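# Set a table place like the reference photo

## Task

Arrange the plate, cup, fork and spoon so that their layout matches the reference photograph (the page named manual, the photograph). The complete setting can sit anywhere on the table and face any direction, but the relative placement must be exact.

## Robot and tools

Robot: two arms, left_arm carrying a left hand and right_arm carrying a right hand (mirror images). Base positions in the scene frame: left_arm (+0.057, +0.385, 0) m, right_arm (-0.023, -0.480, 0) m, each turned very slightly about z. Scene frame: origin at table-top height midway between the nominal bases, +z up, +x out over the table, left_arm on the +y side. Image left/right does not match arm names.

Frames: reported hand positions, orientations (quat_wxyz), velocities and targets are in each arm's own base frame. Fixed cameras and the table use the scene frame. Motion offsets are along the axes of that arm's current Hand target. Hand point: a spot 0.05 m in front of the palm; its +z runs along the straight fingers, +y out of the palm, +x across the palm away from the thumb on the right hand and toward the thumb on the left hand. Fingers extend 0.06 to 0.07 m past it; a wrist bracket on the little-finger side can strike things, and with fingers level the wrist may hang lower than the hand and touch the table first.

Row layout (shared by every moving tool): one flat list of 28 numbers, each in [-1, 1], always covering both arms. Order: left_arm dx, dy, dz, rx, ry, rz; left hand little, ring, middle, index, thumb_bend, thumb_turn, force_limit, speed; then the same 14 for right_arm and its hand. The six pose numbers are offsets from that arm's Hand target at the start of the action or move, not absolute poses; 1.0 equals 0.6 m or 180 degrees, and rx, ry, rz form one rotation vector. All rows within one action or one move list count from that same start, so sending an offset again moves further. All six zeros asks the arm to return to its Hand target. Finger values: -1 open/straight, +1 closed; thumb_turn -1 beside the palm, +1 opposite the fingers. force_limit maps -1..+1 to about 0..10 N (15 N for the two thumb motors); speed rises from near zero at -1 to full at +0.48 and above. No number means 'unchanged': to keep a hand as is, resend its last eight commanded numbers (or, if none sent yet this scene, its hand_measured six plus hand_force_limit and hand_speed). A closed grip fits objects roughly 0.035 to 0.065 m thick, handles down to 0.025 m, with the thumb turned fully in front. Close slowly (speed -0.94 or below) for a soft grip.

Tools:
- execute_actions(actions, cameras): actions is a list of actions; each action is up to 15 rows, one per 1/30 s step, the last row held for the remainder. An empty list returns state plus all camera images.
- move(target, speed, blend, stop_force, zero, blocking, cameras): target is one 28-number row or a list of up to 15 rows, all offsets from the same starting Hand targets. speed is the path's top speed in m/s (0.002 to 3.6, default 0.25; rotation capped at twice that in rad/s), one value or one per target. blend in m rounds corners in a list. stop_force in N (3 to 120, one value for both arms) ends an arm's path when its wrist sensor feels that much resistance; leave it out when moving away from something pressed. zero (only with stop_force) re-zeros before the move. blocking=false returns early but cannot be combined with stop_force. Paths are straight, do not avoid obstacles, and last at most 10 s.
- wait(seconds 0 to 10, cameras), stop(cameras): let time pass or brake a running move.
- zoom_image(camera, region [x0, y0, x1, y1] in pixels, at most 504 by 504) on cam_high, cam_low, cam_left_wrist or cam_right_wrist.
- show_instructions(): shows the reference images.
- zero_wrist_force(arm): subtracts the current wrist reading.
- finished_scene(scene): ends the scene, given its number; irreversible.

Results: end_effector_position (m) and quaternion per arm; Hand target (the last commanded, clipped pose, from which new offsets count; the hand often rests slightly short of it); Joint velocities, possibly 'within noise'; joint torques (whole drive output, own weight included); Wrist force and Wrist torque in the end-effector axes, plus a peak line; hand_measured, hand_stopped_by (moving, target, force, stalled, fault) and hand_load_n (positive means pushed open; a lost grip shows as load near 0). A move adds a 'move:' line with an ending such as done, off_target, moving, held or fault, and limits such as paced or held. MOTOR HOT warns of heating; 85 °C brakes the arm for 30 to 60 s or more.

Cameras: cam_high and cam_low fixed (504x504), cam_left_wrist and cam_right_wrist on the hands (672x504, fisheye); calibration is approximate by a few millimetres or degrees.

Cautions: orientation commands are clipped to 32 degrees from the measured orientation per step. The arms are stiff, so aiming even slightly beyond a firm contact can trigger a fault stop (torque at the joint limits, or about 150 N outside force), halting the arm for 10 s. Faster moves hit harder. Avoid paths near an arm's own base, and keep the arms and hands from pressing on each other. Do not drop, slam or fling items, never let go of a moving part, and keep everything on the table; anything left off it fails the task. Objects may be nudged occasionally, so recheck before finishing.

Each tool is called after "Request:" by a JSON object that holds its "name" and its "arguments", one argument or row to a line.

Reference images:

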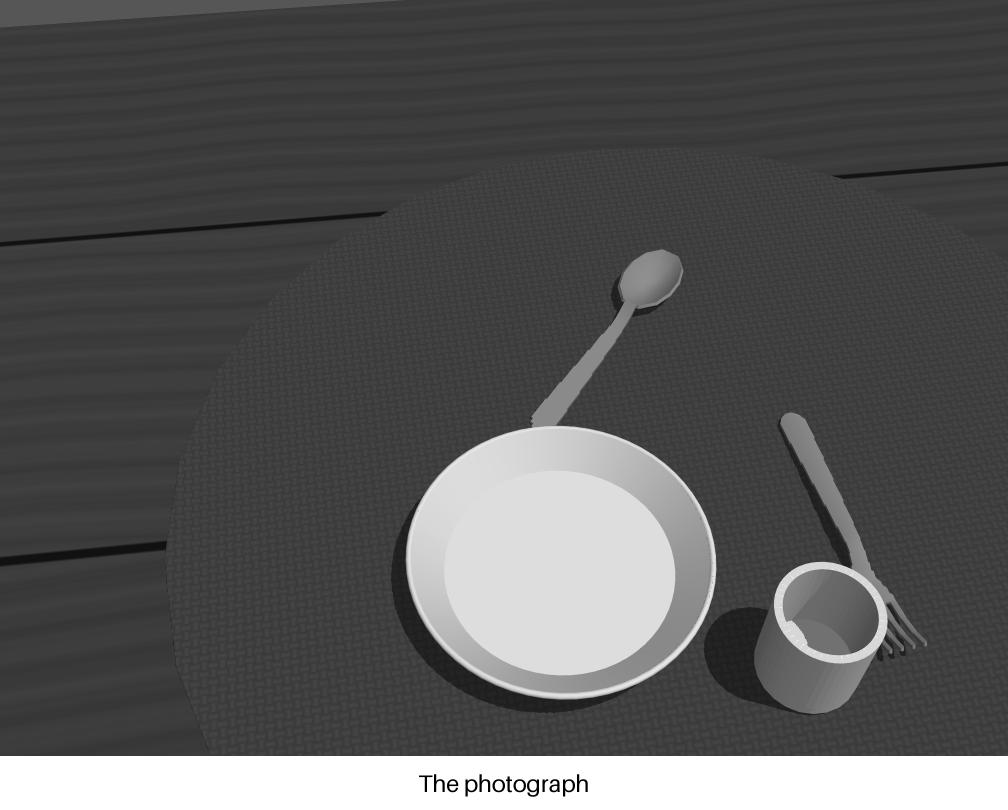

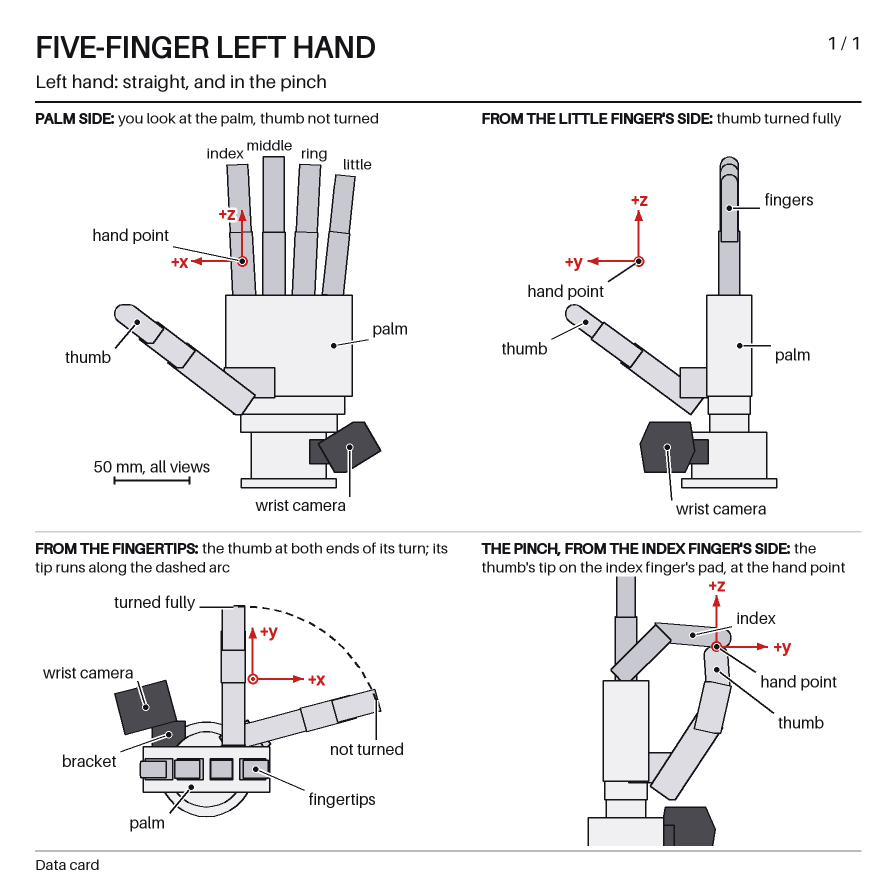

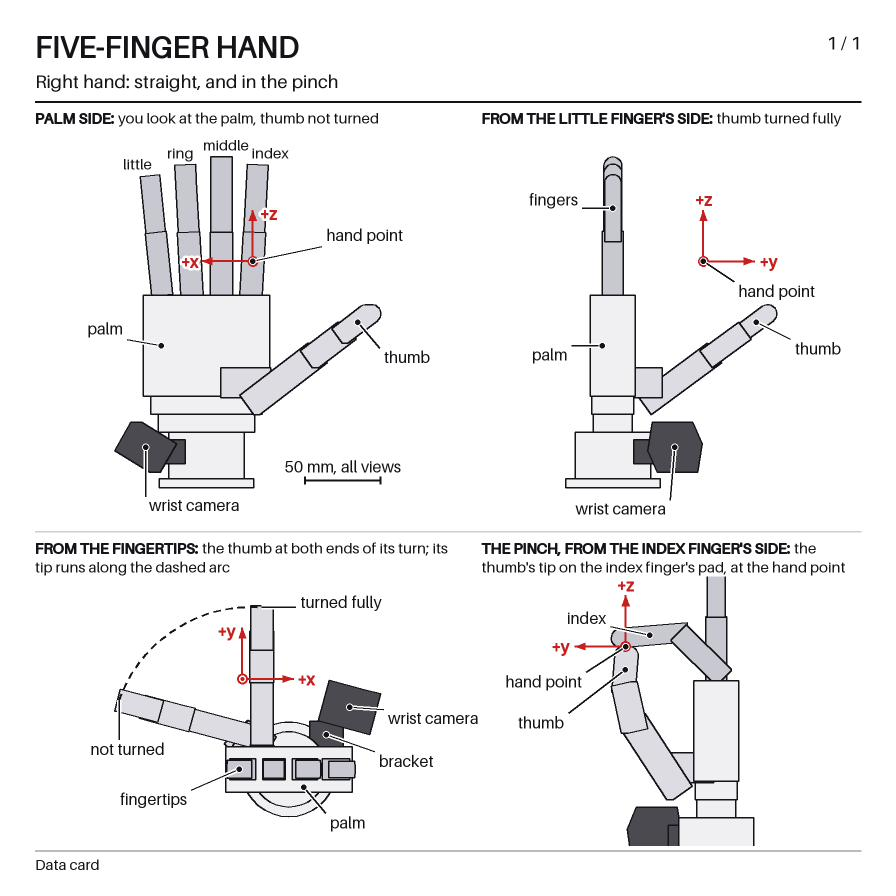

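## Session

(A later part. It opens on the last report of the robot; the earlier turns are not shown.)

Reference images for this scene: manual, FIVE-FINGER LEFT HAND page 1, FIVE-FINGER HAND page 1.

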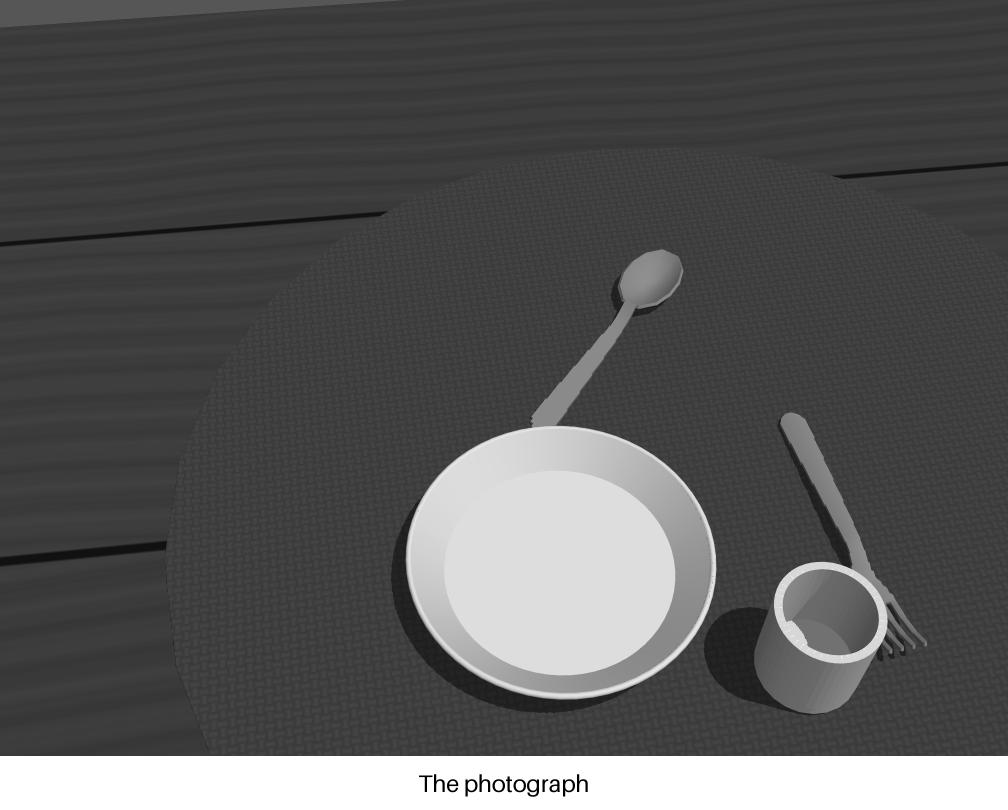

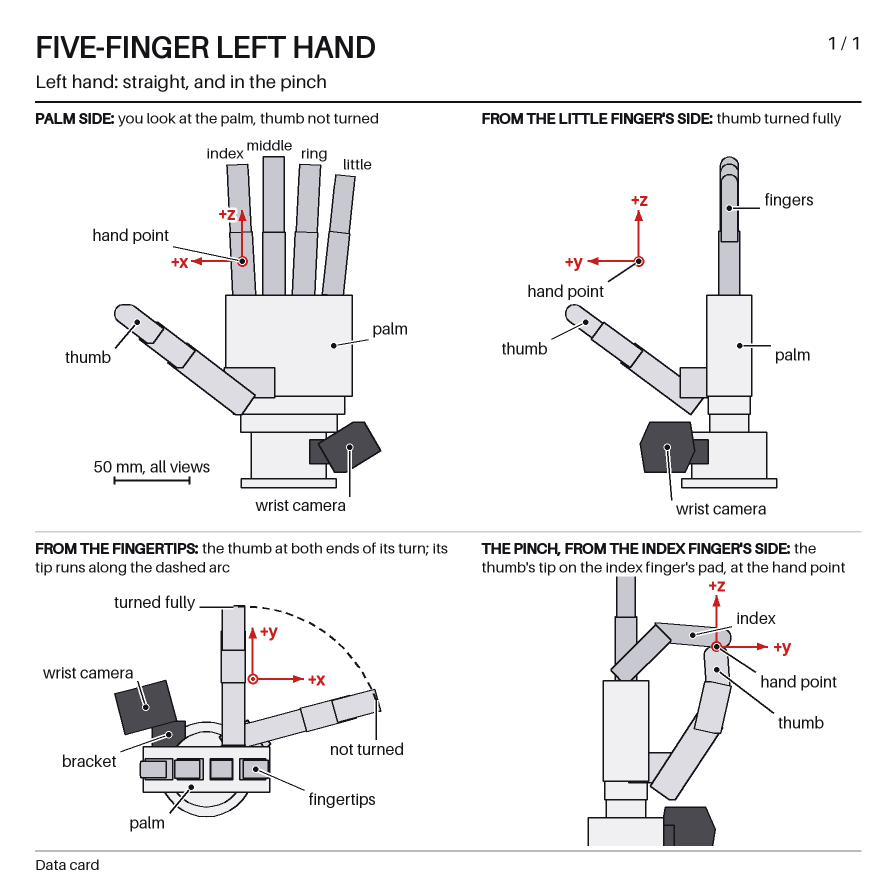

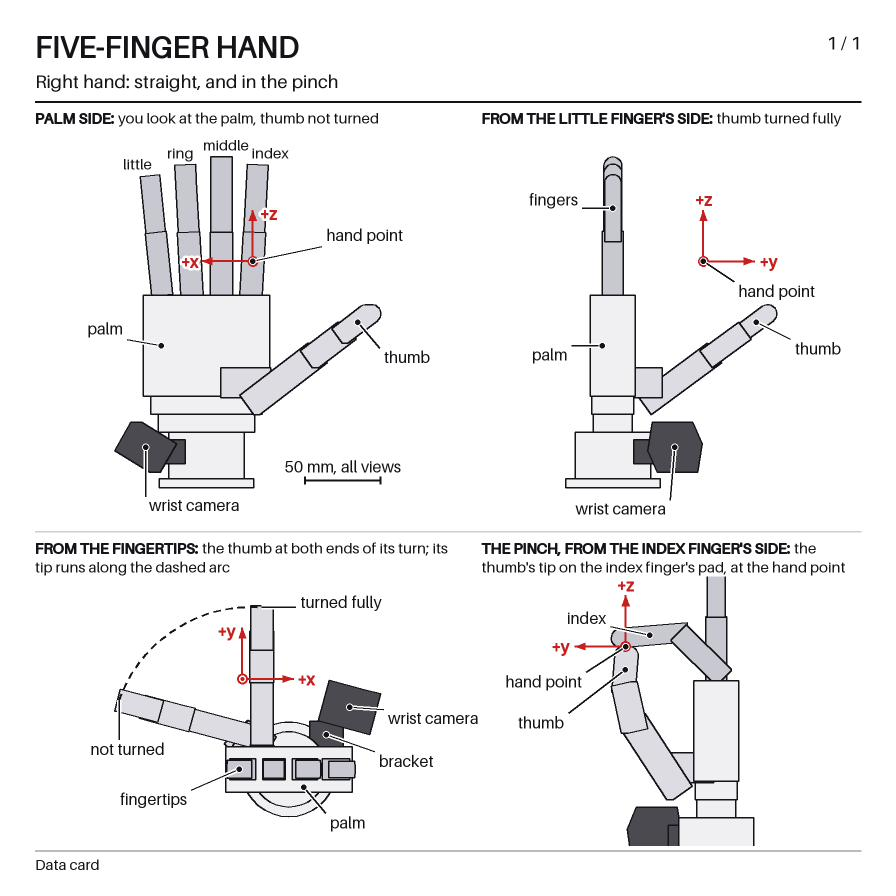

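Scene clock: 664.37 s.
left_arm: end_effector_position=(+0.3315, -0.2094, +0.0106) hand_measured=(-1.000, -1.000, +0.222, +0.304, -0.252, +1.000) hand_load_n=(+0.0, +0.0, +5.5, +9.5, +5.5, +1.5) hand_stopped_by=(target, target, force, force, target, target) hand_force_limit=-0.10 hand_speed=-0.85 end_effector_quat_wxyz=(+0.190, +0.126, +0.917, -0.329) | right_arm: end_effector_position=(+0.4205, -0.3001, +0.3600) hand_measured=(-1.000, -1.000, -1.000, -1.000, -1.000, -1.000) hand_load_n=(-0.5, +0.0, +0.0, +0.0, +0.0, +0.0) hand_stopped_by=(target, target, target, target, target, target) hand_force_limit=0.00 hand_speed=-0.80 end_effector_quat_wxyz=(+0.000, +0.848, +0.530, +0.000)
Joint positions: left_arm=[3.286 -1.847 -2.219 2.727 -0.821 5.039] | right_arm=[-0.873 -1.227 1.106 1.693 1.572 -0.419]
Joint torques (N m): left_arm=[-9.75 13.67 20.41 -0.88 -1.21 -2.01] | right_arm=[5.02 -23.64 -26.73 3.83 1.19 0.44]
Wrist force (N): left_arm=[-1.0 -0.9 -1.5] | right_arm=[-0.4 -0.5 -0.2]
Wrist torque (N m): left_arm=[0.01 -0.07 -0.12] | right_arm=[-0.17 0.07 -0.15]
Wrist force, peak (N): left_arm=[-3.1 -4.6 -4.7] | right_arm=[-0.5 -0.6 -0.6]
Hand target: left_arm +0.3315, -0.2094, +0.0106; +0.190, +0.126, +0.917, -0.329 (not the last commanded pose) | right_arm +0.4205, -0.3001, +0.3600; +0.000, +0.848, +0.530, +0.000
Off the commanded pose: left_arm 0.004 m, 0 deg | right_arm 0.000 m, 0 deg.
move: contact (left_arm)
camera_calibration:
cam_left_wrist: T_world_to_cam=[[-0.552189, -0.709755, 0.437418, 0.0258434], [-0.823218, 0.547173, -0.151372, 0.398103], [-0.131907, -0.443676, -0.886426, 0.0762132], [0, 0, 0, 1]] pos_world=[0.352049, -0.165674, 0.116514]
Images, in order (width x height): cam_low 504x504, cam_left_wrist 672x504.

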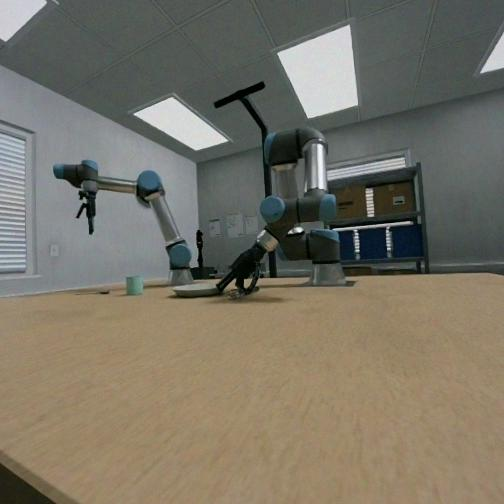

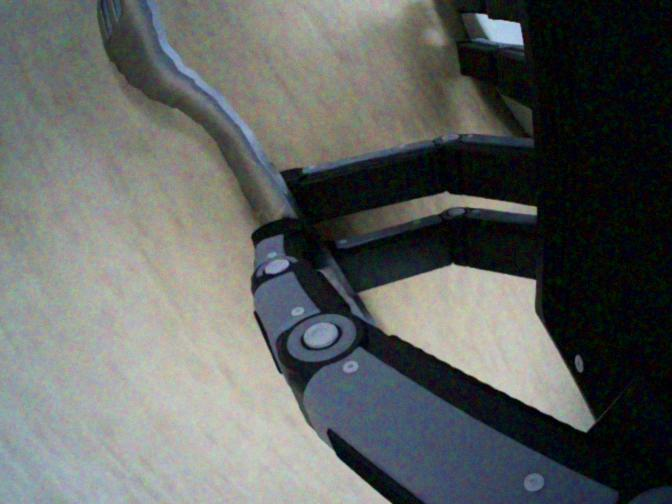

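Request:
{"name": "move", "arguments": {
  "target": [0,0,0,0,0,0,-0.3,-0.3,0.6,0.65,-0.7,1,-0.1,-0.7,0,0,0,0,0,0,-1,-1,-1,-1,-1,-1,0,-0.8],
  "speed": 0.025,
  "cameras": ["cam_low","cam_left_wrist"]
}}

Request:
{"name": "zoom_image", "arguments": {
  "camera": "cam_low",
  "region": [180, 240, 280, 310]
}}

Scene clock: 675.27 s.
left_arm: end_effector_position=(+0.3315, -0.2094, +0.0106) hand_measured=(-0.300, -0.300, +0.222, +0.306, -0.700, +1.000) hand_load_n=(-0.5, +0.0, +0.0, +0.0, +0.0, +0.0) hand_stopped_by=(target, target, force, force, target, target) hand_force_limit=-0.10 hand_speed=-0.70 end_effector_quat_wxyz=(+0.190, +0.126, +0.917, -0.329) | right_arm: end_effector_position=(+0.4205, -0.3001, +0.3600) hand_measured=(-1.000, -1.000, -1.000, -1.000, -1.000, -1.000) hand_load_n=(+0.0, +0.5, +0.0, +0.0, +0.0, +0.0) hand_stopped_by=(target, target, target, target, target, target) hand_force_limit=0.00 hand_speed=-0.80 end_effector_quat_wxyz=(+0.000, +0.848, +0.530, +0.000)
Joint positions: left_arm=[3.286 -1.847 -2.219 2.727 -0.821 5.039] | right_arm=[-0.873 -1.227 1.106 1.693 1.572 -0.419]
Joint torques (N m): left_arm=[-8.64 17.26 19.9 0.11 -1.33 -1.92] | right_arm=[4.42 -24.08 -27.85 3.54 1.28 0.44]
Wrist force (N): left_arm=[0.2 0.0 -0.7] | right_arm=[-0.2 -0.4 -0.4]
Wrist torque (N m): left_arm=[0.02 -0.08 -0.12] | right_arm=[-0.14 0.05 -0.14]
Wrist force, peak (N): left_arm=[-1.4 -0.9 -2.0] | right_arm=[-0.4 -0.8 -0.5]
Hand target: left_arm +0.3315, -0.2094, +0.0106; +0.190, +0.126, +0.917, -0.329 | right_arm +0.4205, -0.3001, +0.3600; +0.000, +0.848, +0.530, +0.000
Off the commanded pose: left_arm 0.000 m, 0 deg | right_arm 0.000 m, 0 deg.
move: done
camera_calibration:
cam_left_wrist: T_world_to_cam=[[-0.552196, -0.70978, 0.437369, 0.0258476], [-0.823229, 0.547137, -0.151445, 0.398109], [-0.131809, -0.443682, -0.886438, 0.0761789], [0, 0, 0, 1]] pos_world=[0.352048, -0.165675, 0.116514]
Images, in order (width x height): cam_low 504x504, cam_left_wrist 672x504.

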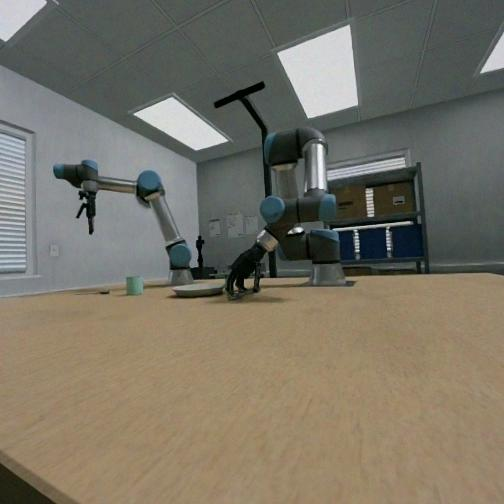

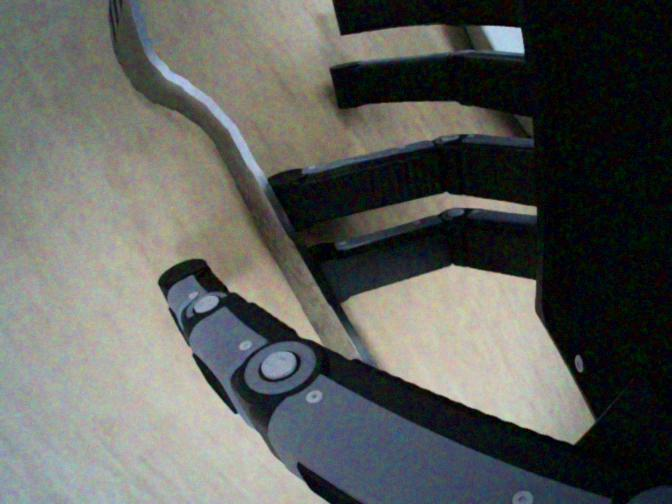

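Scaled by 5.040 from the camera's 504x504 image, which has a finer 720x720 frame.

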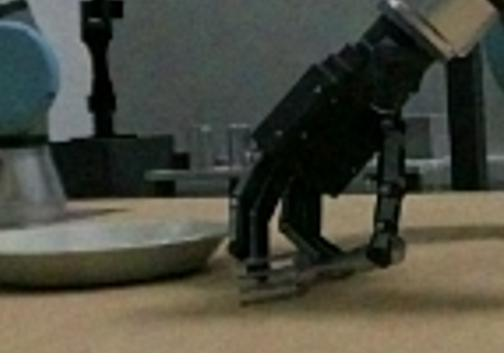

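Request:
{"name": "move", "arguments": {
  "target": [-0.0066,-0.0341,0.0236,0,0,0,-0.3,-0.3,0.6,0.65,-0.7,1,-0.1,-0.7,0,0,0,0,0,0,-1,-1,-1,-1,-1,-1,0,-0.8],
  "speed": 0.025,
  "cameras": ["cam_low","cam_left_wrist"]
}}

Request:
{"name": "zoom_image", "arguments": {
  "camera": "cam_low",
  "region": [180, 240, 280, 310]
}}

Scene clock: 682.23 s.
left_arm: end_effector_position=(+0.3317, -0.2344, +0.0136) hand_measured=(-0.300, -0.300, +0.222, +0.306, -0.700, +1.000) hand_load_n=(+0.0, +0.0, +0.0, +0.0, +0.0, +0.0) hand_stopped_by=(target, target, force, force, target, target) hand_force_limit=-0.10 hand_speed=-0.70 end_effector_quat_wxyz=(+0.190, +0.126, +0.917, -0.329) | right_arm: end_effector_position=(+0.4205, -0.3001, +0.3600) hand_measured=(-1.000, -1.000, -1.000, -1.000, -1.000, -1.000) hand_load_n=(+0.0, +0.5, +0.0, +0.0, +0.0, +0.0) hand_stopped_by=(target, target, target, target, target, target) hand_force_limit=0.00 hand_speed=-0.80 end_effector_quat_wxyz=(+0.000, +0.848, +0.530, +0.000)
Joint positions: left_arm=[3.19 -1.836 -2.189 2.771 -0.847 4.914] | right_arm=[-0.873 -1.227 1.106 1.693 1.572 -0.419]
Joint torques (N m): left_arm=[13.59 21.67 2.68 -4.55 2.74 2.1] | right_arm=[3.68 -23.69 -26.83 3.67 1.08 0.55]
Wrist force (N): left_arm=[0.2 0.0 -0.6] | right_arm=[-0.3 -0.5 -0.4]
Wrist torque (N m): left_arm=[0.02 -0.07 -0.10] | right_arm=[-0.16 0.06 -0.15]
Wrist force, peak (N): left_arm=[0.3 0.5 -0.6] | right_arm=[-0.6 -0.7 -0.6]
Hand target: left_arm +0.3315, -0.2344, +0.0136; +0.190, +0.126, +0.917, -0.329 | right_arm +0.4205, -0.3001, +0.3600; +0.000, +0.848, +0.530, +0.000
Off the commanded pose: left_arm 0.000 m, 0 deg | right_arm 0.000 m, 0 deg.
move: done
camera_calibration:
cam_left_wrist: T_world_to_cam=[[-0.552444, -0.709891, 0.436876, 0.00689799], [-0.823126, 0.547231, -0.151659, 0.412384], [-0.13141, -0.443387, -0.886645, 0.0676533], [0, 0, 0, 1]] pos_world=[0.352146, -0.190776, 0.119513]
Images, in order (width x height): cam_low 504x504, cam_left_wrist 672x504.

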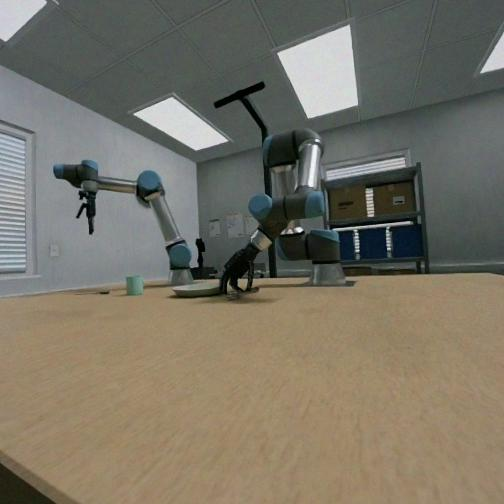

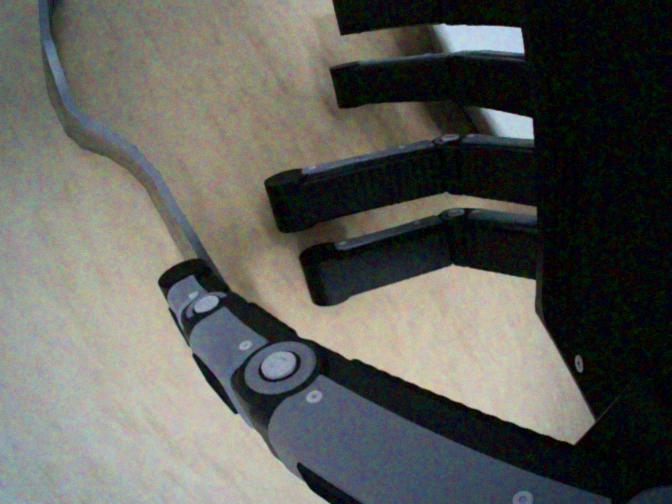

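Scaled by 5.040 from the camera's 504x504 image, which has a finer 720x720 frame.

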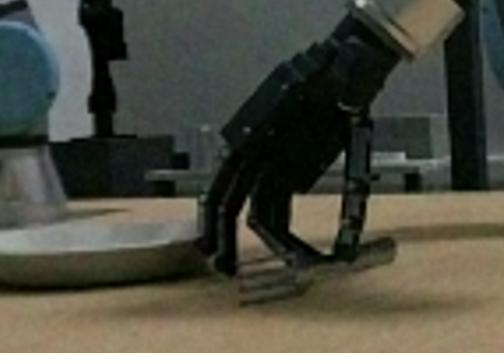

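Request:
{"name": "move", "arguments": {
  "target": [-0.0043,-0.0056,-0.0071,0,0,0,-0.3,-0.3,0.6,0.65,-0.7,1,-0.1,-0.7,0,0,0,0,0,0,-1,-1,-1,-1,-1,-1,0,-0.8],
  "speed": 0.025
}}

Request:
{"name": "move", "arguments": {
  "target": [0,0,0,0,0,0,-0.3,-0.3,0.6,0.65,-0.35,1,-0.1,-0.75,0,0,0,0,0,0,-1,-1,-1,-1,-1,-1,0,-0.8],
  "speed": 0.025,
  "cameras": ["cam_low","cam_left_wrist","cam_high"]
}}

Request:
{"name": "zoom_image", "arguments": {
  "camera": "cam_low",
  "region": [180, 240, 280, 310]
}}

Scene clock: 698.07 s.
left_arm: end_effector_position=(+0.3315, -0.2344, +0.0197) hand_measured=(-0.300, -0.300, +0.222, +0.306, -0.700, +1.000) hand_load_n=(+0.0, +0.0, +0.0, +0.5, +0.0, +0.0) hand_stopped_by=(target, target, force, force, target, target) hand_force_limit=-0.10 hand_speed=-0.70 end_effector_quat_wxyz=(+0.190, +0.126, +0.917, -0.329) | right_arm: end_effector_position=(+0.4205, -0.3001, +0.3600) hand_measured=(-1.000, -1.000, -1.000, -1.000, -1.000, -1.000) hand_load_n=(+0.0, +0.0, +0.0, +0.0, +0.0, +0.0) hand_stopped_by=(target, target, target, target, target, target) hand_force_limit=0.00 hand_speed=-0.80 end_effector_quat_wxyz=(+0.000, +0.848, +0.530, +0.000)
Joint positions: left_arm=[3.19 -1.823 -2.184 2.752 -0.847 4.914] | right_arm=[-0.873 -1.227 1.106 1.693 1.572 -0.419]
Joint torques (N m): left_arm=[-6.27 15.54 15.32 0.37 2.79 -2.06] | right_arm=[3.87 -23.39 -26.56 3.51 1.18 0.67]
Wrist force (N): left_arm=[0.3 0.2 -0.4] | right_arm=[-0.3 -0.6 -0.2]
Wrist torque (N m): left_arm=[0.03 -0.08 -0.10] | right_arm=[-0.18 0.05 -0.15]
Wrist force, peak (N): left_arm=[0.5 0.4 -0.8] | right_arm=[-0.7 -0.6 -0.5]
Hand target: left_arm +0.3315, -0.2345, +0.0196; +0.190, +0.126, +0.917, -0.329 | right_arm +0.4205, -0.3001, +0.3600; +0.000, +0.848, +0.530, +0.000
Off the commanded pose: left_arm 0.000 m, 0 deg | right_arm 0.000 m, 0 deg.
move: done

Scene clock: 699.33 s.
left_arm: end_effector_position=(+0.3315, -0.2345, +0.0196) hand_measured=(-0.300, -0.300, +0.222, +0.306, -0.350, +1.000) hand_load_n=(+0.0, +0.0, +0.0, +0.0, +0.0, +0.0) hand_stopped_by=(target, target, force, force, target, target) hand_force_limit=-0.10 hand_speed=-0.75 end_effector_quat_wxyz=(+0.190, +0.126, +0.917, -0.329) | right_arm: end_effector_position=(+0.4205, -0.3001, +0.3600) hand_measured=(-1.000, -1.000, -1.000, -1.000, -1.000, -1.000) hand_load_n=(+0.0, +0.0, +0.0, +0.0, +0.0, +0.5) hand_stopped_by=(target, target, target, target, target, target) hand_force_limit=0.00 hand_speed=-0.80 end_effector_quat_wxyz=(+0.000, +0.848, +0.530, +0.000)
Joint positions: left_arm=[3.19 -1.823 -2.185 2.752 -0.847 4.914] | right_arm=[-0.873 -1.227 1.106 1.693 1.572 -0.419]
Joint torques (N m): left_arm=[-9.4 13.69 4.81 0.46 0.3 -0.81] | right_arm=[3.62 -24.05 -26.69 3.6 1.06 0.62]
Wrist force (N): left_arm=[0.3 0.3 -0.5] | right_arm=[-0.4 -0.3 -0.3]
Wrist torque (N m): left_arm=[0.03 -0.09 -0.10] | right_arm=[-0.13 0.07 -0.14]
Wrist force, peak (N): left_arm=[0.5 0.5 -0.6] | right_arm=[-0.3 -0.8 -0.5]
Hand target: left_arm +0.3315, -0.2345, +0.0196; +0.190, +0.126, +0.917, -0.329 | right_arm +0.4205, -0.3001, +0.3600; +0.000, +0.848, +0.530, +0.000
Off the commanded pose: left_arm 0.000 m, 0 deg | right_arm 0.000 m, 0 deg.
move: done
camera_calibration:
cam_left_wrist: T_world_to_cam=[[-0.552196, -0.70978, 0.437369, 0.00409581], [-0.823229, 0.547137, -0.151445, 0.413205], [-0.131809, -0.443682, -0.886438, 0.0730204], [0, 0, 0, 1]] pos_world=[0.352048, -0.190775, 0.125514]
Images, in order (width x height): cam_high 504x504, cam_low 504x504, cam_left_wrist 672x504.

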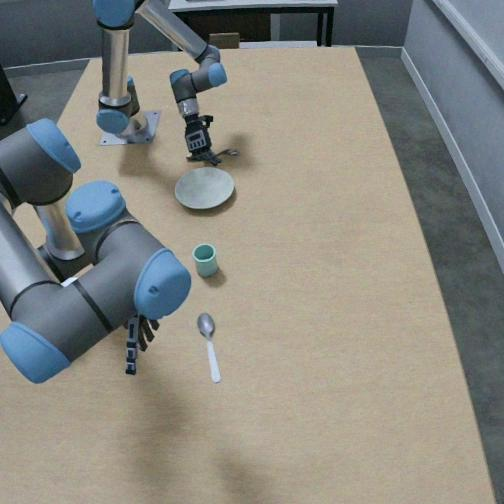

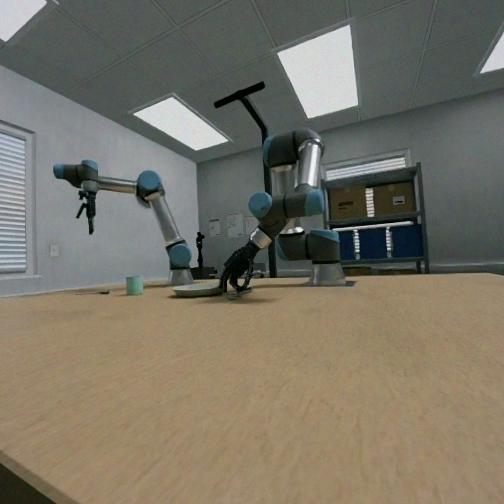

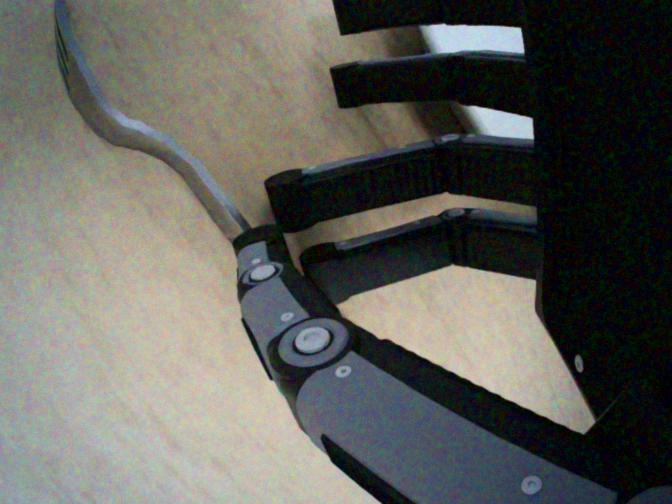

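Scaled by 5.040 from the camera's 504x504 image, which has a finer 720x720 frame.

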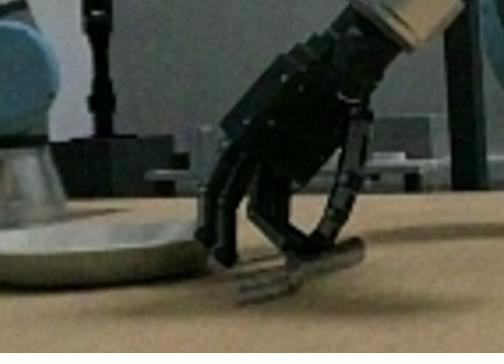

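Request:
{"name": "move", "arguments": {
  "target": [0,0,0,0,0,0,-0.3,-0.3,-0.2,-0.2,-0.7,1,-0.1,-0.5,0,0,0,0,0,0,-1,-1,-1,-1,-1,-1,0,-0.8],
  "speed": 0.025
}}

Request:
{"name": "move", "arguments": {
  "target": [
    [-0.0430,-0.0556,-0.0714,0,0,0,-0.3,-0.3,-0.2,-0.2,-0.7,1,-0.1,-0.5,0,0,0,0,0,0,-1,-1,-1,-1,-1,-1,0,-0.8],
    [-0.0430,-0.0556,-0.0714,0,0,0,1,1,-0.2,-0.2,-0.3,1,-0.1,0,0,0,0,0,0,0,-1,-1,-1,-1,-1,-1,0,-0.8]
  ],
  "speed": 0.08,
  "cameras": ["cam_low","cam_left_wrist","cam_high"]
}}

Request:
{"name": "zoom_image", "arguments": {
  "camera": "cam_low",
  "region": [180, 240, 280, 310]
}}

Request:
{"name": "zoom_image", "arguments": {
  "camera": "cam_high",
  "region": [170, 120, 270, 220]
}}

Scene clock: 729.90 s.
left_arm: end_effector_position=(+0.3315, -0.2345, +0.0196) hand_measured=(-0.300, -0.300, -0.168, +0.036, -0.700, +1.000) hand_load_n=(+0.0, +0.0, -13.5, -12.0, +0.0, +0.0) hand_stopped_by=(target, target, stalled, stalled, target, target) hand_force_limit=-0.10 hand_speed=-0.50 end_effector_quat_wxyz=(+0.190, +0.126, +0.917, -0.329) | right_arm: end_effector_position=(+0.4205, -0.3001, +0.3600) hand_measured=(-1.000, -1.000, -1.000, -1.000, -1.000, -1.000) hand_load_n=(+0.0, +0.0, +0.0, +0.0, +0.0, +0.0) hand_stopped_by=(target, target, target, target, target, target) hand_force_limit=0.00 hand_speed=-0.80 end_effector_quat_wxyz=(+0.000, +0.848, +0.530, +0.000)
Joint positions: left_arm=[3.19 -1.823 -2.185 2.752 -0.847 4.914] | right_arm=[-0.873 -1.227 1.106 1.693 1.572 -0.419]
Joint torques (N m): left_arm=[-10.98 13.32 6.11 0.32 -1.58 0.94] | right_arm=[3.99 -24.31 -28.28 3.66 1.15 0.63]
Wrist force (N): left_arm=[-13.4 -14.7 -31.6] | right_arm=[-0.2 -0.5 -0.4]
Wrist torque (N m): left_arm=[0.21 -0.67 0.04] | right_arm=[-0.16 0.05 -0.14]
Wrist force, peak (N): left_arm=[-13.2 -14.6 -32.6] | right_arm=[-0.7 -0.6 -0.6]
Hand target: left_arm +0.3315, -0.2345, +0.0196; +0.190, +0.126, +0.917, -0.329 | right_arm +0.4205, -0.3001, +0.3600; +0.000, +0.848, +0.530, +0.000
Off the commanded pose: left_arm 0.000 m, 0 deg | right_arm 0.000 m, 0 deg.
move: done

Scene clock: 731.87 s.
left_arm: end_effector_position=(+0.3314, -0.2344, +0.0797) hand_measured=(+1.000, +1.000, -0.168, +0.036, -0.300, +1.000) hand_load_n=(+0.0, +0.0, +0.0, +0.0, +0.0, +0.0) hand_stopped_by=(target, target, stalled, stalled, target, target) hand_force_limit=-0.10 hand_speed=0.00 end_effector_quat_wxyz=(+0.190, +0.126, +0.917, -0.329) | right_arm: end_effector_position=(+0.4205, -0.3001, +0.3600) hand_measured=(-1.000, -1.000, -1.000, -1.000, -1.000, -1.000) hand_load_n=(+0.0, +0.0, +0.0, +0.0, +0.0, +0.5) hand_stopped_by=(target, target, target, target, target, target) hand_force_limit=0.00 hand_speed=-0.80 end_effector_quat_wxyz=(+0.000, +0.848, +0.530, +0.000)
Joint positions: left_arm=[3.19 -1.704 -2.123 2.572 -0.847 4.914] | right_arm=[-0.873 -1.227 1.106 1.693 1.572 -0.419]
Joint torques (N m): left_arm=[13.49 26.24 6.07 -4.49 3.92 1.82] | right_arm=[3.75 -23.22 -27.08 3.57 1.01 0.68]
Wrist force (N): left_arm=[0.2 0.1 -0.2] | right_arm=[-0.4 -0.5 -0.4]
Wrist torque (N m): left_arm=[-0.01 -0.07 -0.10] | right_arm=[-0.16 0.07 -0.15]
Wrist force, peak (N): left_arm=[-13.0 -14.4 -31.1] | right_arm=[-0.4 -0.7 -0.7]
Hand target: left_arm +0.3314, -0.2344, +0.0797; +0.190, +0.126, +0.917, -0.329 | right_arm +0.4205, -0.3001, +0.3600; +0.000, +0.848, +0.530, +0.000
Off the commanded pose: left_arm 0.000 m, 0 deg | right_arm 0.000 m, 0 deg.
move: done
camera_calibration:
cam_left_wrist: T_world_to_cam=[[-0.552196, -0.70978, 0.437369, -0.0222453], [-0.823229, 0.547137, -0.151445, 0.422224], [-0.131809, -0.443682, -0.886438, 0.126282], [0, 0, 0, 1]] pos_world=[0.351948, -0.190775, 0.185614]
Images, in order (width x height): cam_high 504x504, cam_low 504x504, cam_left_wrist 672x504.

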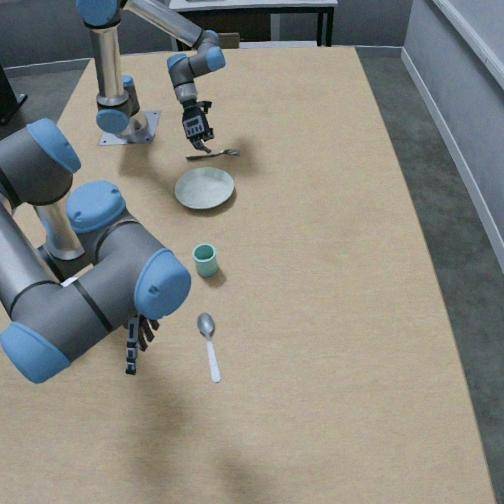

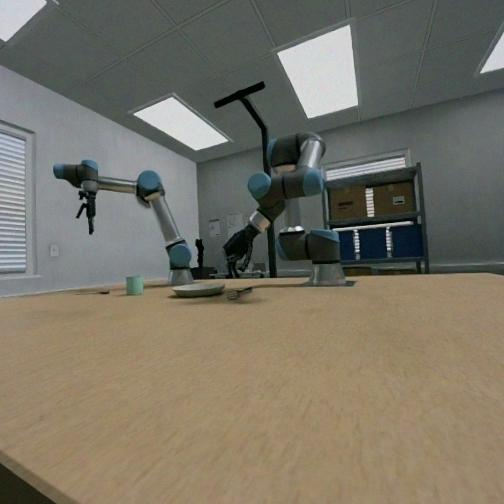

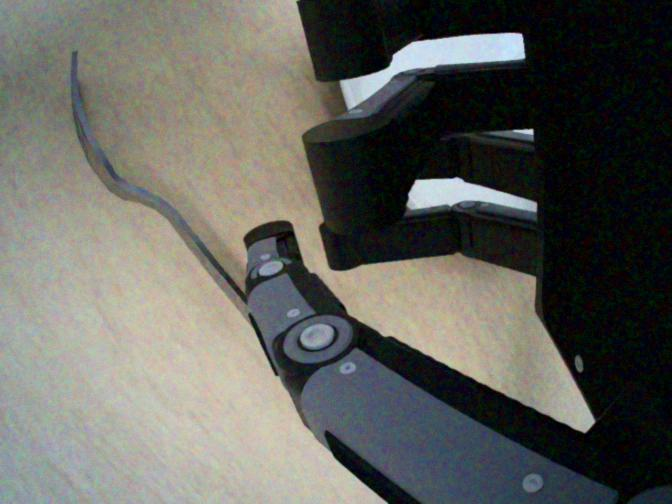

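Scaled by 5.040 from the camera's 504x504 image, which has a finer 720x720 frame.

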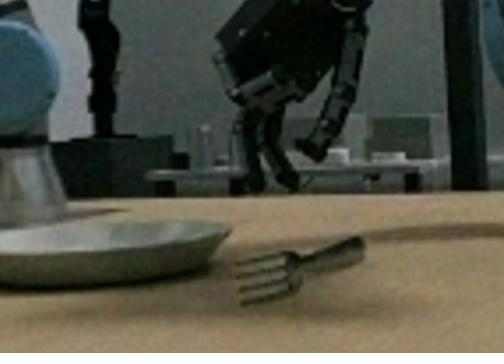

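Scaled by 5.040 from the camera's 504x504 image, which has a finer 720x720 frame.

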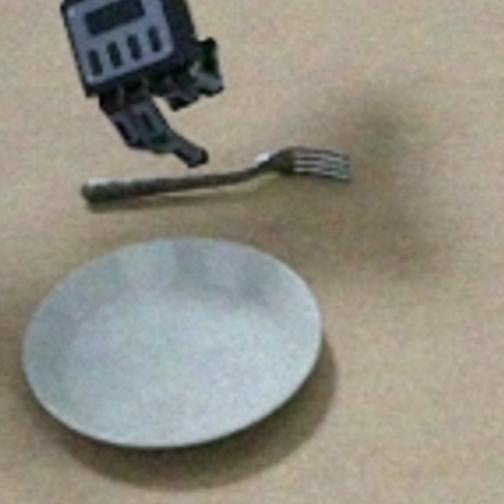

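Request:
{"name": "move", "arguments": {
  "target": [-0.0040,0.0358,-0.0145,0.1302,0.0288,-0.1580,1,1,-0.3,-0.3,-0.25,1,-0.1,-0.2,0,0,0,0,0,0,-1,-1,-1,-1,-1,-1,0,-0.8],
  "speed": 0.1,
  "cameras": ["cam_low","cam_left_wrist"]
}}

Scene clock: 772.47 s.
left_arm: end_effector_position=(+0.3390, -0.2128, +0.0750) hand_measured=(+1.000, +1.000, -0.300, -0.300, -0.250, +1.000) hand_load_n=(+0.0, +0.0, +0.0, +0.0, +0.0, +0.0) hand_stopped_by=(target, target, target, target, target, target) hand_force_limit=-0.10 hand_speed=-0.20 end_effector_quat_wxyz=(+0.033, -0.051, +0.842, -0.536) | right_arm: end_effector_position=(+0.4205, -0.3001, +0.3600) hand_measured=(-1.000, -1.000, -1.000, -1.000, -1.000, -1.000) hand_load_n=(+0.0, +0.0, +0.0, +0.0, +0.0, +0.0) hand_stopped_by=(target, target, target, target, target, target) hand_force_limit=0.00 hand_speed=-0.80 end_effector_quat_wxyz=(+0.000, +0.848, +0.530, +0.000)
Joint positions: left_arm=[3.512 -2.096 -2.101 2.143 -0.497 5.252] | right_arm=[-0.873 -1.227 1.106 1.693 1.572 -0.419]
Joint torques (N m): left_arm=[-11.37 33.22 -0.1 -0.15 -1.6 -2.37] | right_arm=[3.2 -23.86 -28.25 3.43 1.19 0.77]
Wrist force (N): left_arm=[0.3 0.7 -0.9] | right_arm=[-0.3 -0.4 -0.2]
Wrist torque (N m): left_arm=[0.11 -0.19 -0.09] | right_arm=[-0.16 0.06 -0.15]
Wrist force, peak (N): left_arm=[0.3 1.2 -1.0] | right_arm=[-0.6 -0.8 -0.4]
Hand target: left_arm +0.3389, -0.2129, +0.0750; +0.033, -0.051, +0.842, -0.536 | right_arm +0.4205, -0.3001, +0.3600; +0.000, +0.848, +0.530, +0.000
Off the commanded pose: left_arm 0.000 m, 0 deg | right_arm 0.000 m, 0 deg.
move: done
camera_calibration:
cam_left_wrist: T_world_to_cam=[[-0.179663, -0.440058, 0.879813, -0.102726], [-0.917026, 0.398643, 0.0121276, 0.403842], [-0.356068, -0.804632, -0.475166, 0.101106], [0, 0, 0, 1]] pos_world=[0.387878, -0.124842, 0.133524]
Images, in order (width x height): cam_low 504x504, cam_left_wrist 672x504.

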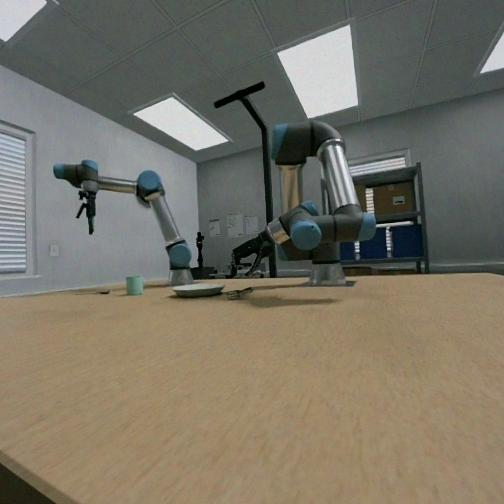

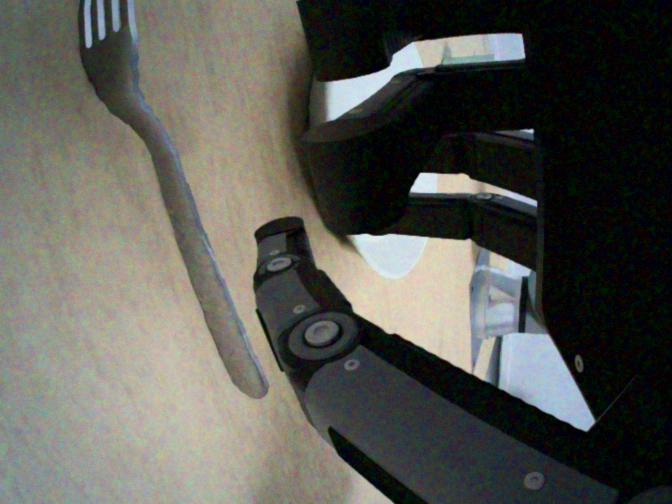

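Request:
{"name": "move", "arguments": {
  "target": [0,0.0906,0.0423,0,0,0,1,1,-0.3,-0.3,-0.25,1,-0.1,-0.2,0,0,0,0,0,0,-1,-1,-1,-1,-1,-1,0,-0.8],
  "speed": 0.04,
  "stop_force": 4,
  "cameras": ["cam_low","cam_left_wrist"]
}}

Request:
{"name": "zoom_image", "arguments": {
  "camera": "cam_low",
  "region": [180, 240, 280, 310]
}}

Scene clock: 783.33 s.
left_arm: end_effector_position=(+0.3390, -0.2129, +0.0156) hand_measured=(+1.000, +1.000, -0.300, -0.300, -0.250, +1.000) hand_load_n=(+0.0, +0.0, +0.0, +0.0, +0.0, +0.0) hand_stopped_by=(target, target, target, target, target, target) hand_force_limit=-0.10 hand_speed=-0.20 end_effector_quat_wxyz=(+0.033, -0.051, +0.842, -0.536) | right_arm: end_effector_position=(+0.4205, -0.3001, +0.3600) hand_measured=(-1.000, -1.000, -1.000, -1.000, -1.000, -1.000) hand_load_n=(+0.0, +0.0, +0.0, +0.0, +0.0, +0.0) hand_stopped_by=(target, target, target, target, target, target) hand_force_limit=0.00 hand_speed=-0.80 end_effector_quat_wxyz=(+0.000, +0.848, +0.530, +0.000)
Joint positions: left_arm=[3.511 -2.242 -2.1 2.288 -0.497 5.252] | right_arm=[-0.873 -1.227 1.106 1.693 1.572 -0.419]
Joint torques (N m): left_arm=[-8.28 24.48 -3.23 -5.06 -1.67 1.57] | right_arm=[3.29 -23.98 -27.53 3.52 1.13 0.97]
Wrist force (N): left_arm=[0.2 0.5 -1.6] | right_arm=[-0.5 -0.6 -0.4]
Wrist torque (N m): left_arm=[0.17 -0.26 -0.03] | right_arm=[-0.17 0.08 -0.16]
Wrist force, peak (N): left_arm=[1.7 -13.4 -13.1] | right_arm=[-0.6 -0.6 -0.6]
Hand target: left_arm +0.3390, -0.2129, +0.0156; +0.033, -0.051, +0.842, -0.536 (not the last commanded pose) | right_arm +0.4205, -0.3001, +0.3600; +0.000, +0.848, +0.530, +0.000
Off the commanded pose: left_arm 0.001 m, 0 deg | right_arm 0.000 m, 0 deg.
move: contact (left_arm)
camera_calibration:
cam_left_wrist: T_world_to_cam=[[-0.179668, -0.440131, 0.879775, -0.0505139], [-0.916919, 0.398884, 0.0122985, 0.404579], [-0.356342, -0.804473, -0.475231, 0.0729297], [0, 0, 0, 1]] pos_world=[0.387879, -0.124943, 0.0741236]
Images, in order (width x height): cam_low 504x504, cam_left_wrist 672x504.

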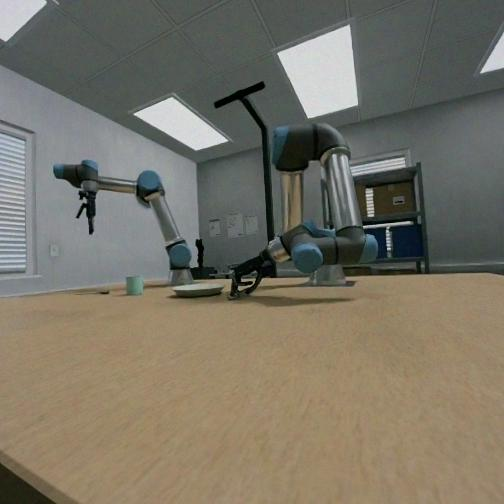

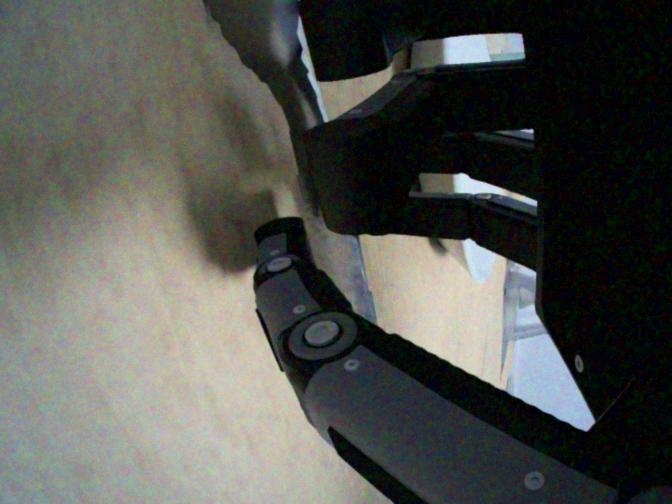

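Scaled by 5.040 from the camera's 504x504 image, which has a finer 720x720 frame.

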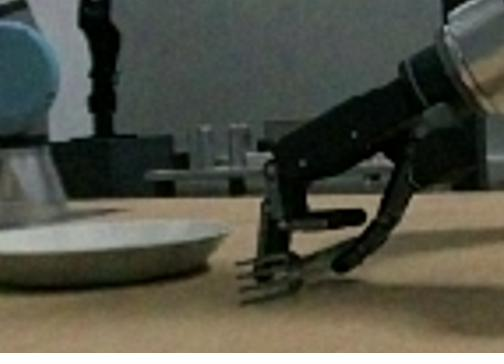

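Request:
{"name": "move", "arguments": {
  "target": [0,0,0,0,0,0,1,1,0.5,0.5,-0.25,1,-0.7,-0.85,0,0,0,0,0,0,-1,-1,-1,-1,-1,-1,0,-0.8],
  "speed": 0.03,
  "cameras": ["cam_low","cam_left_wrist"]
}}

Request:
{"name": "zoom_image", "arguments": {
  "camera": "cam_low",
  "region": [180, 240, 280, 310]
}}

Scene clock: 790.07 s.
left_arm: end_effector_position=(+0.3390, -0.2129, +0.0156) hand_measured=(+1.000, +1.000, -0.288, +0.282, -0.250, +1.000) hand_load_n=(+0.0, +0.0, +3.5, +4.0, +1.0, +0.0) hand_stopped_by=(target, target, force, force, target, target) hand_force_limit=-0.70 hand_speed=-0.85 end_effector_quat_wxyz=(+0.033, -0.051, +0.842, -0.536) | right_arm: end_effector_position=(+0.4205, -0.3001, +0.3600) hand_measured=(-1.000, -1.000, -1.000, -1.000, -1.000, -1.000) hand_load_n=(+0.0, +0.0, +0.0, +0.0, +0.0, +0.0) hand_stopped_by=(target, target, target, target, target, target) hand_force_limit=0.00 hand_speed=-0.80 end_effector_quat_wxyz=(+0.000, +0.848, +0.530, +0.000)
Joint positions: left_arm=[3.511 -2.242 -2.1 2.288 -0.497 5.252] | right_arm=[-0.873 -1.227 1.106 1.693 1.572 -0.419]
Joint torques (N m): left_arm=[6.68 23.93 1.87 0.53 -1.58 2.04] | right_arm=[2.55 -23.47 -27.98 3.45 1.13 0.9]
Wrist force (N): left_arm=[0.1 -4.2 -1.7] | right_arm=[-0.4 -0.5 -0.5]
Wrist torque (N m): left_arm=[0.26 -0.23 0.04] | right_arm=[-0.15 0.07 -0.15]
Wrist force, peak (N): left_arm=[0.0 -4.3 -1.5] | right_arm=[-0.4 -0.6 -0.7]
Hand target: left_arm +0.3390, -0.2129, +0.0156; +0.033, -0.051, +0.842, -0.536 | right_arm +0.4205, -0.3001, +0.3600; +0.000, +0.848, +0.530, +0.000
Off the commanded pose: left_arm 0.000 m, 0 deg | right_arm 0.000 m, 0 deg.
move: done
camera_calibration:
cam_left_wrist: T_world_to_cam=[[-0.179668, -0.440131, 0.879775, -0.0505139], [-0.916919, 0.398884, 0.0122985, 0.404579], [-0.356342, -0.804473, -0.475231, 0.0729297], [0, 0, 0, 1]] pos_world=[0.387879, -0.124943, 0.0741236]
Images, in order (width x height): cam_low 504x504, cam_left_wrist 672x504.

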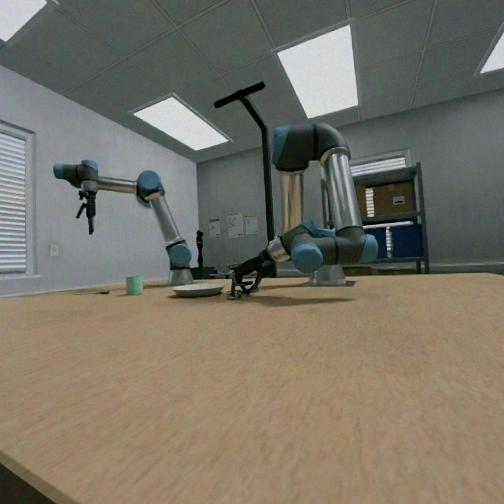

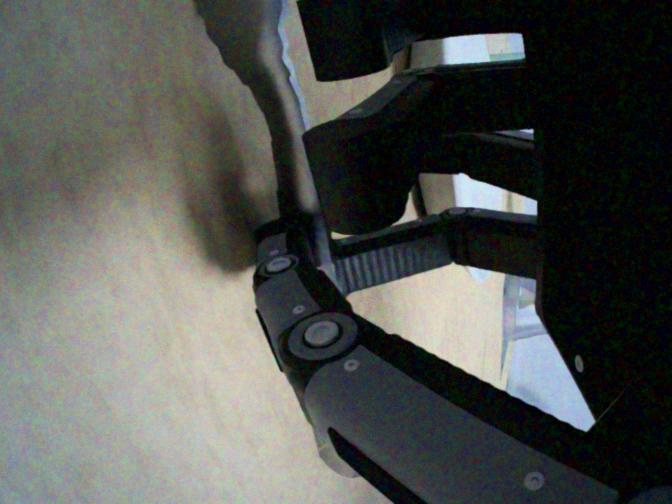

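Scaled by 5.040 from the camera's 504x504 image, which has a finer 720x720 frame.

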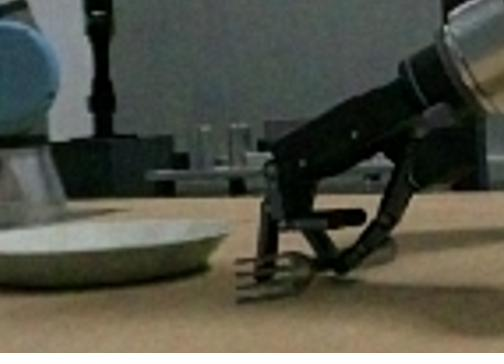

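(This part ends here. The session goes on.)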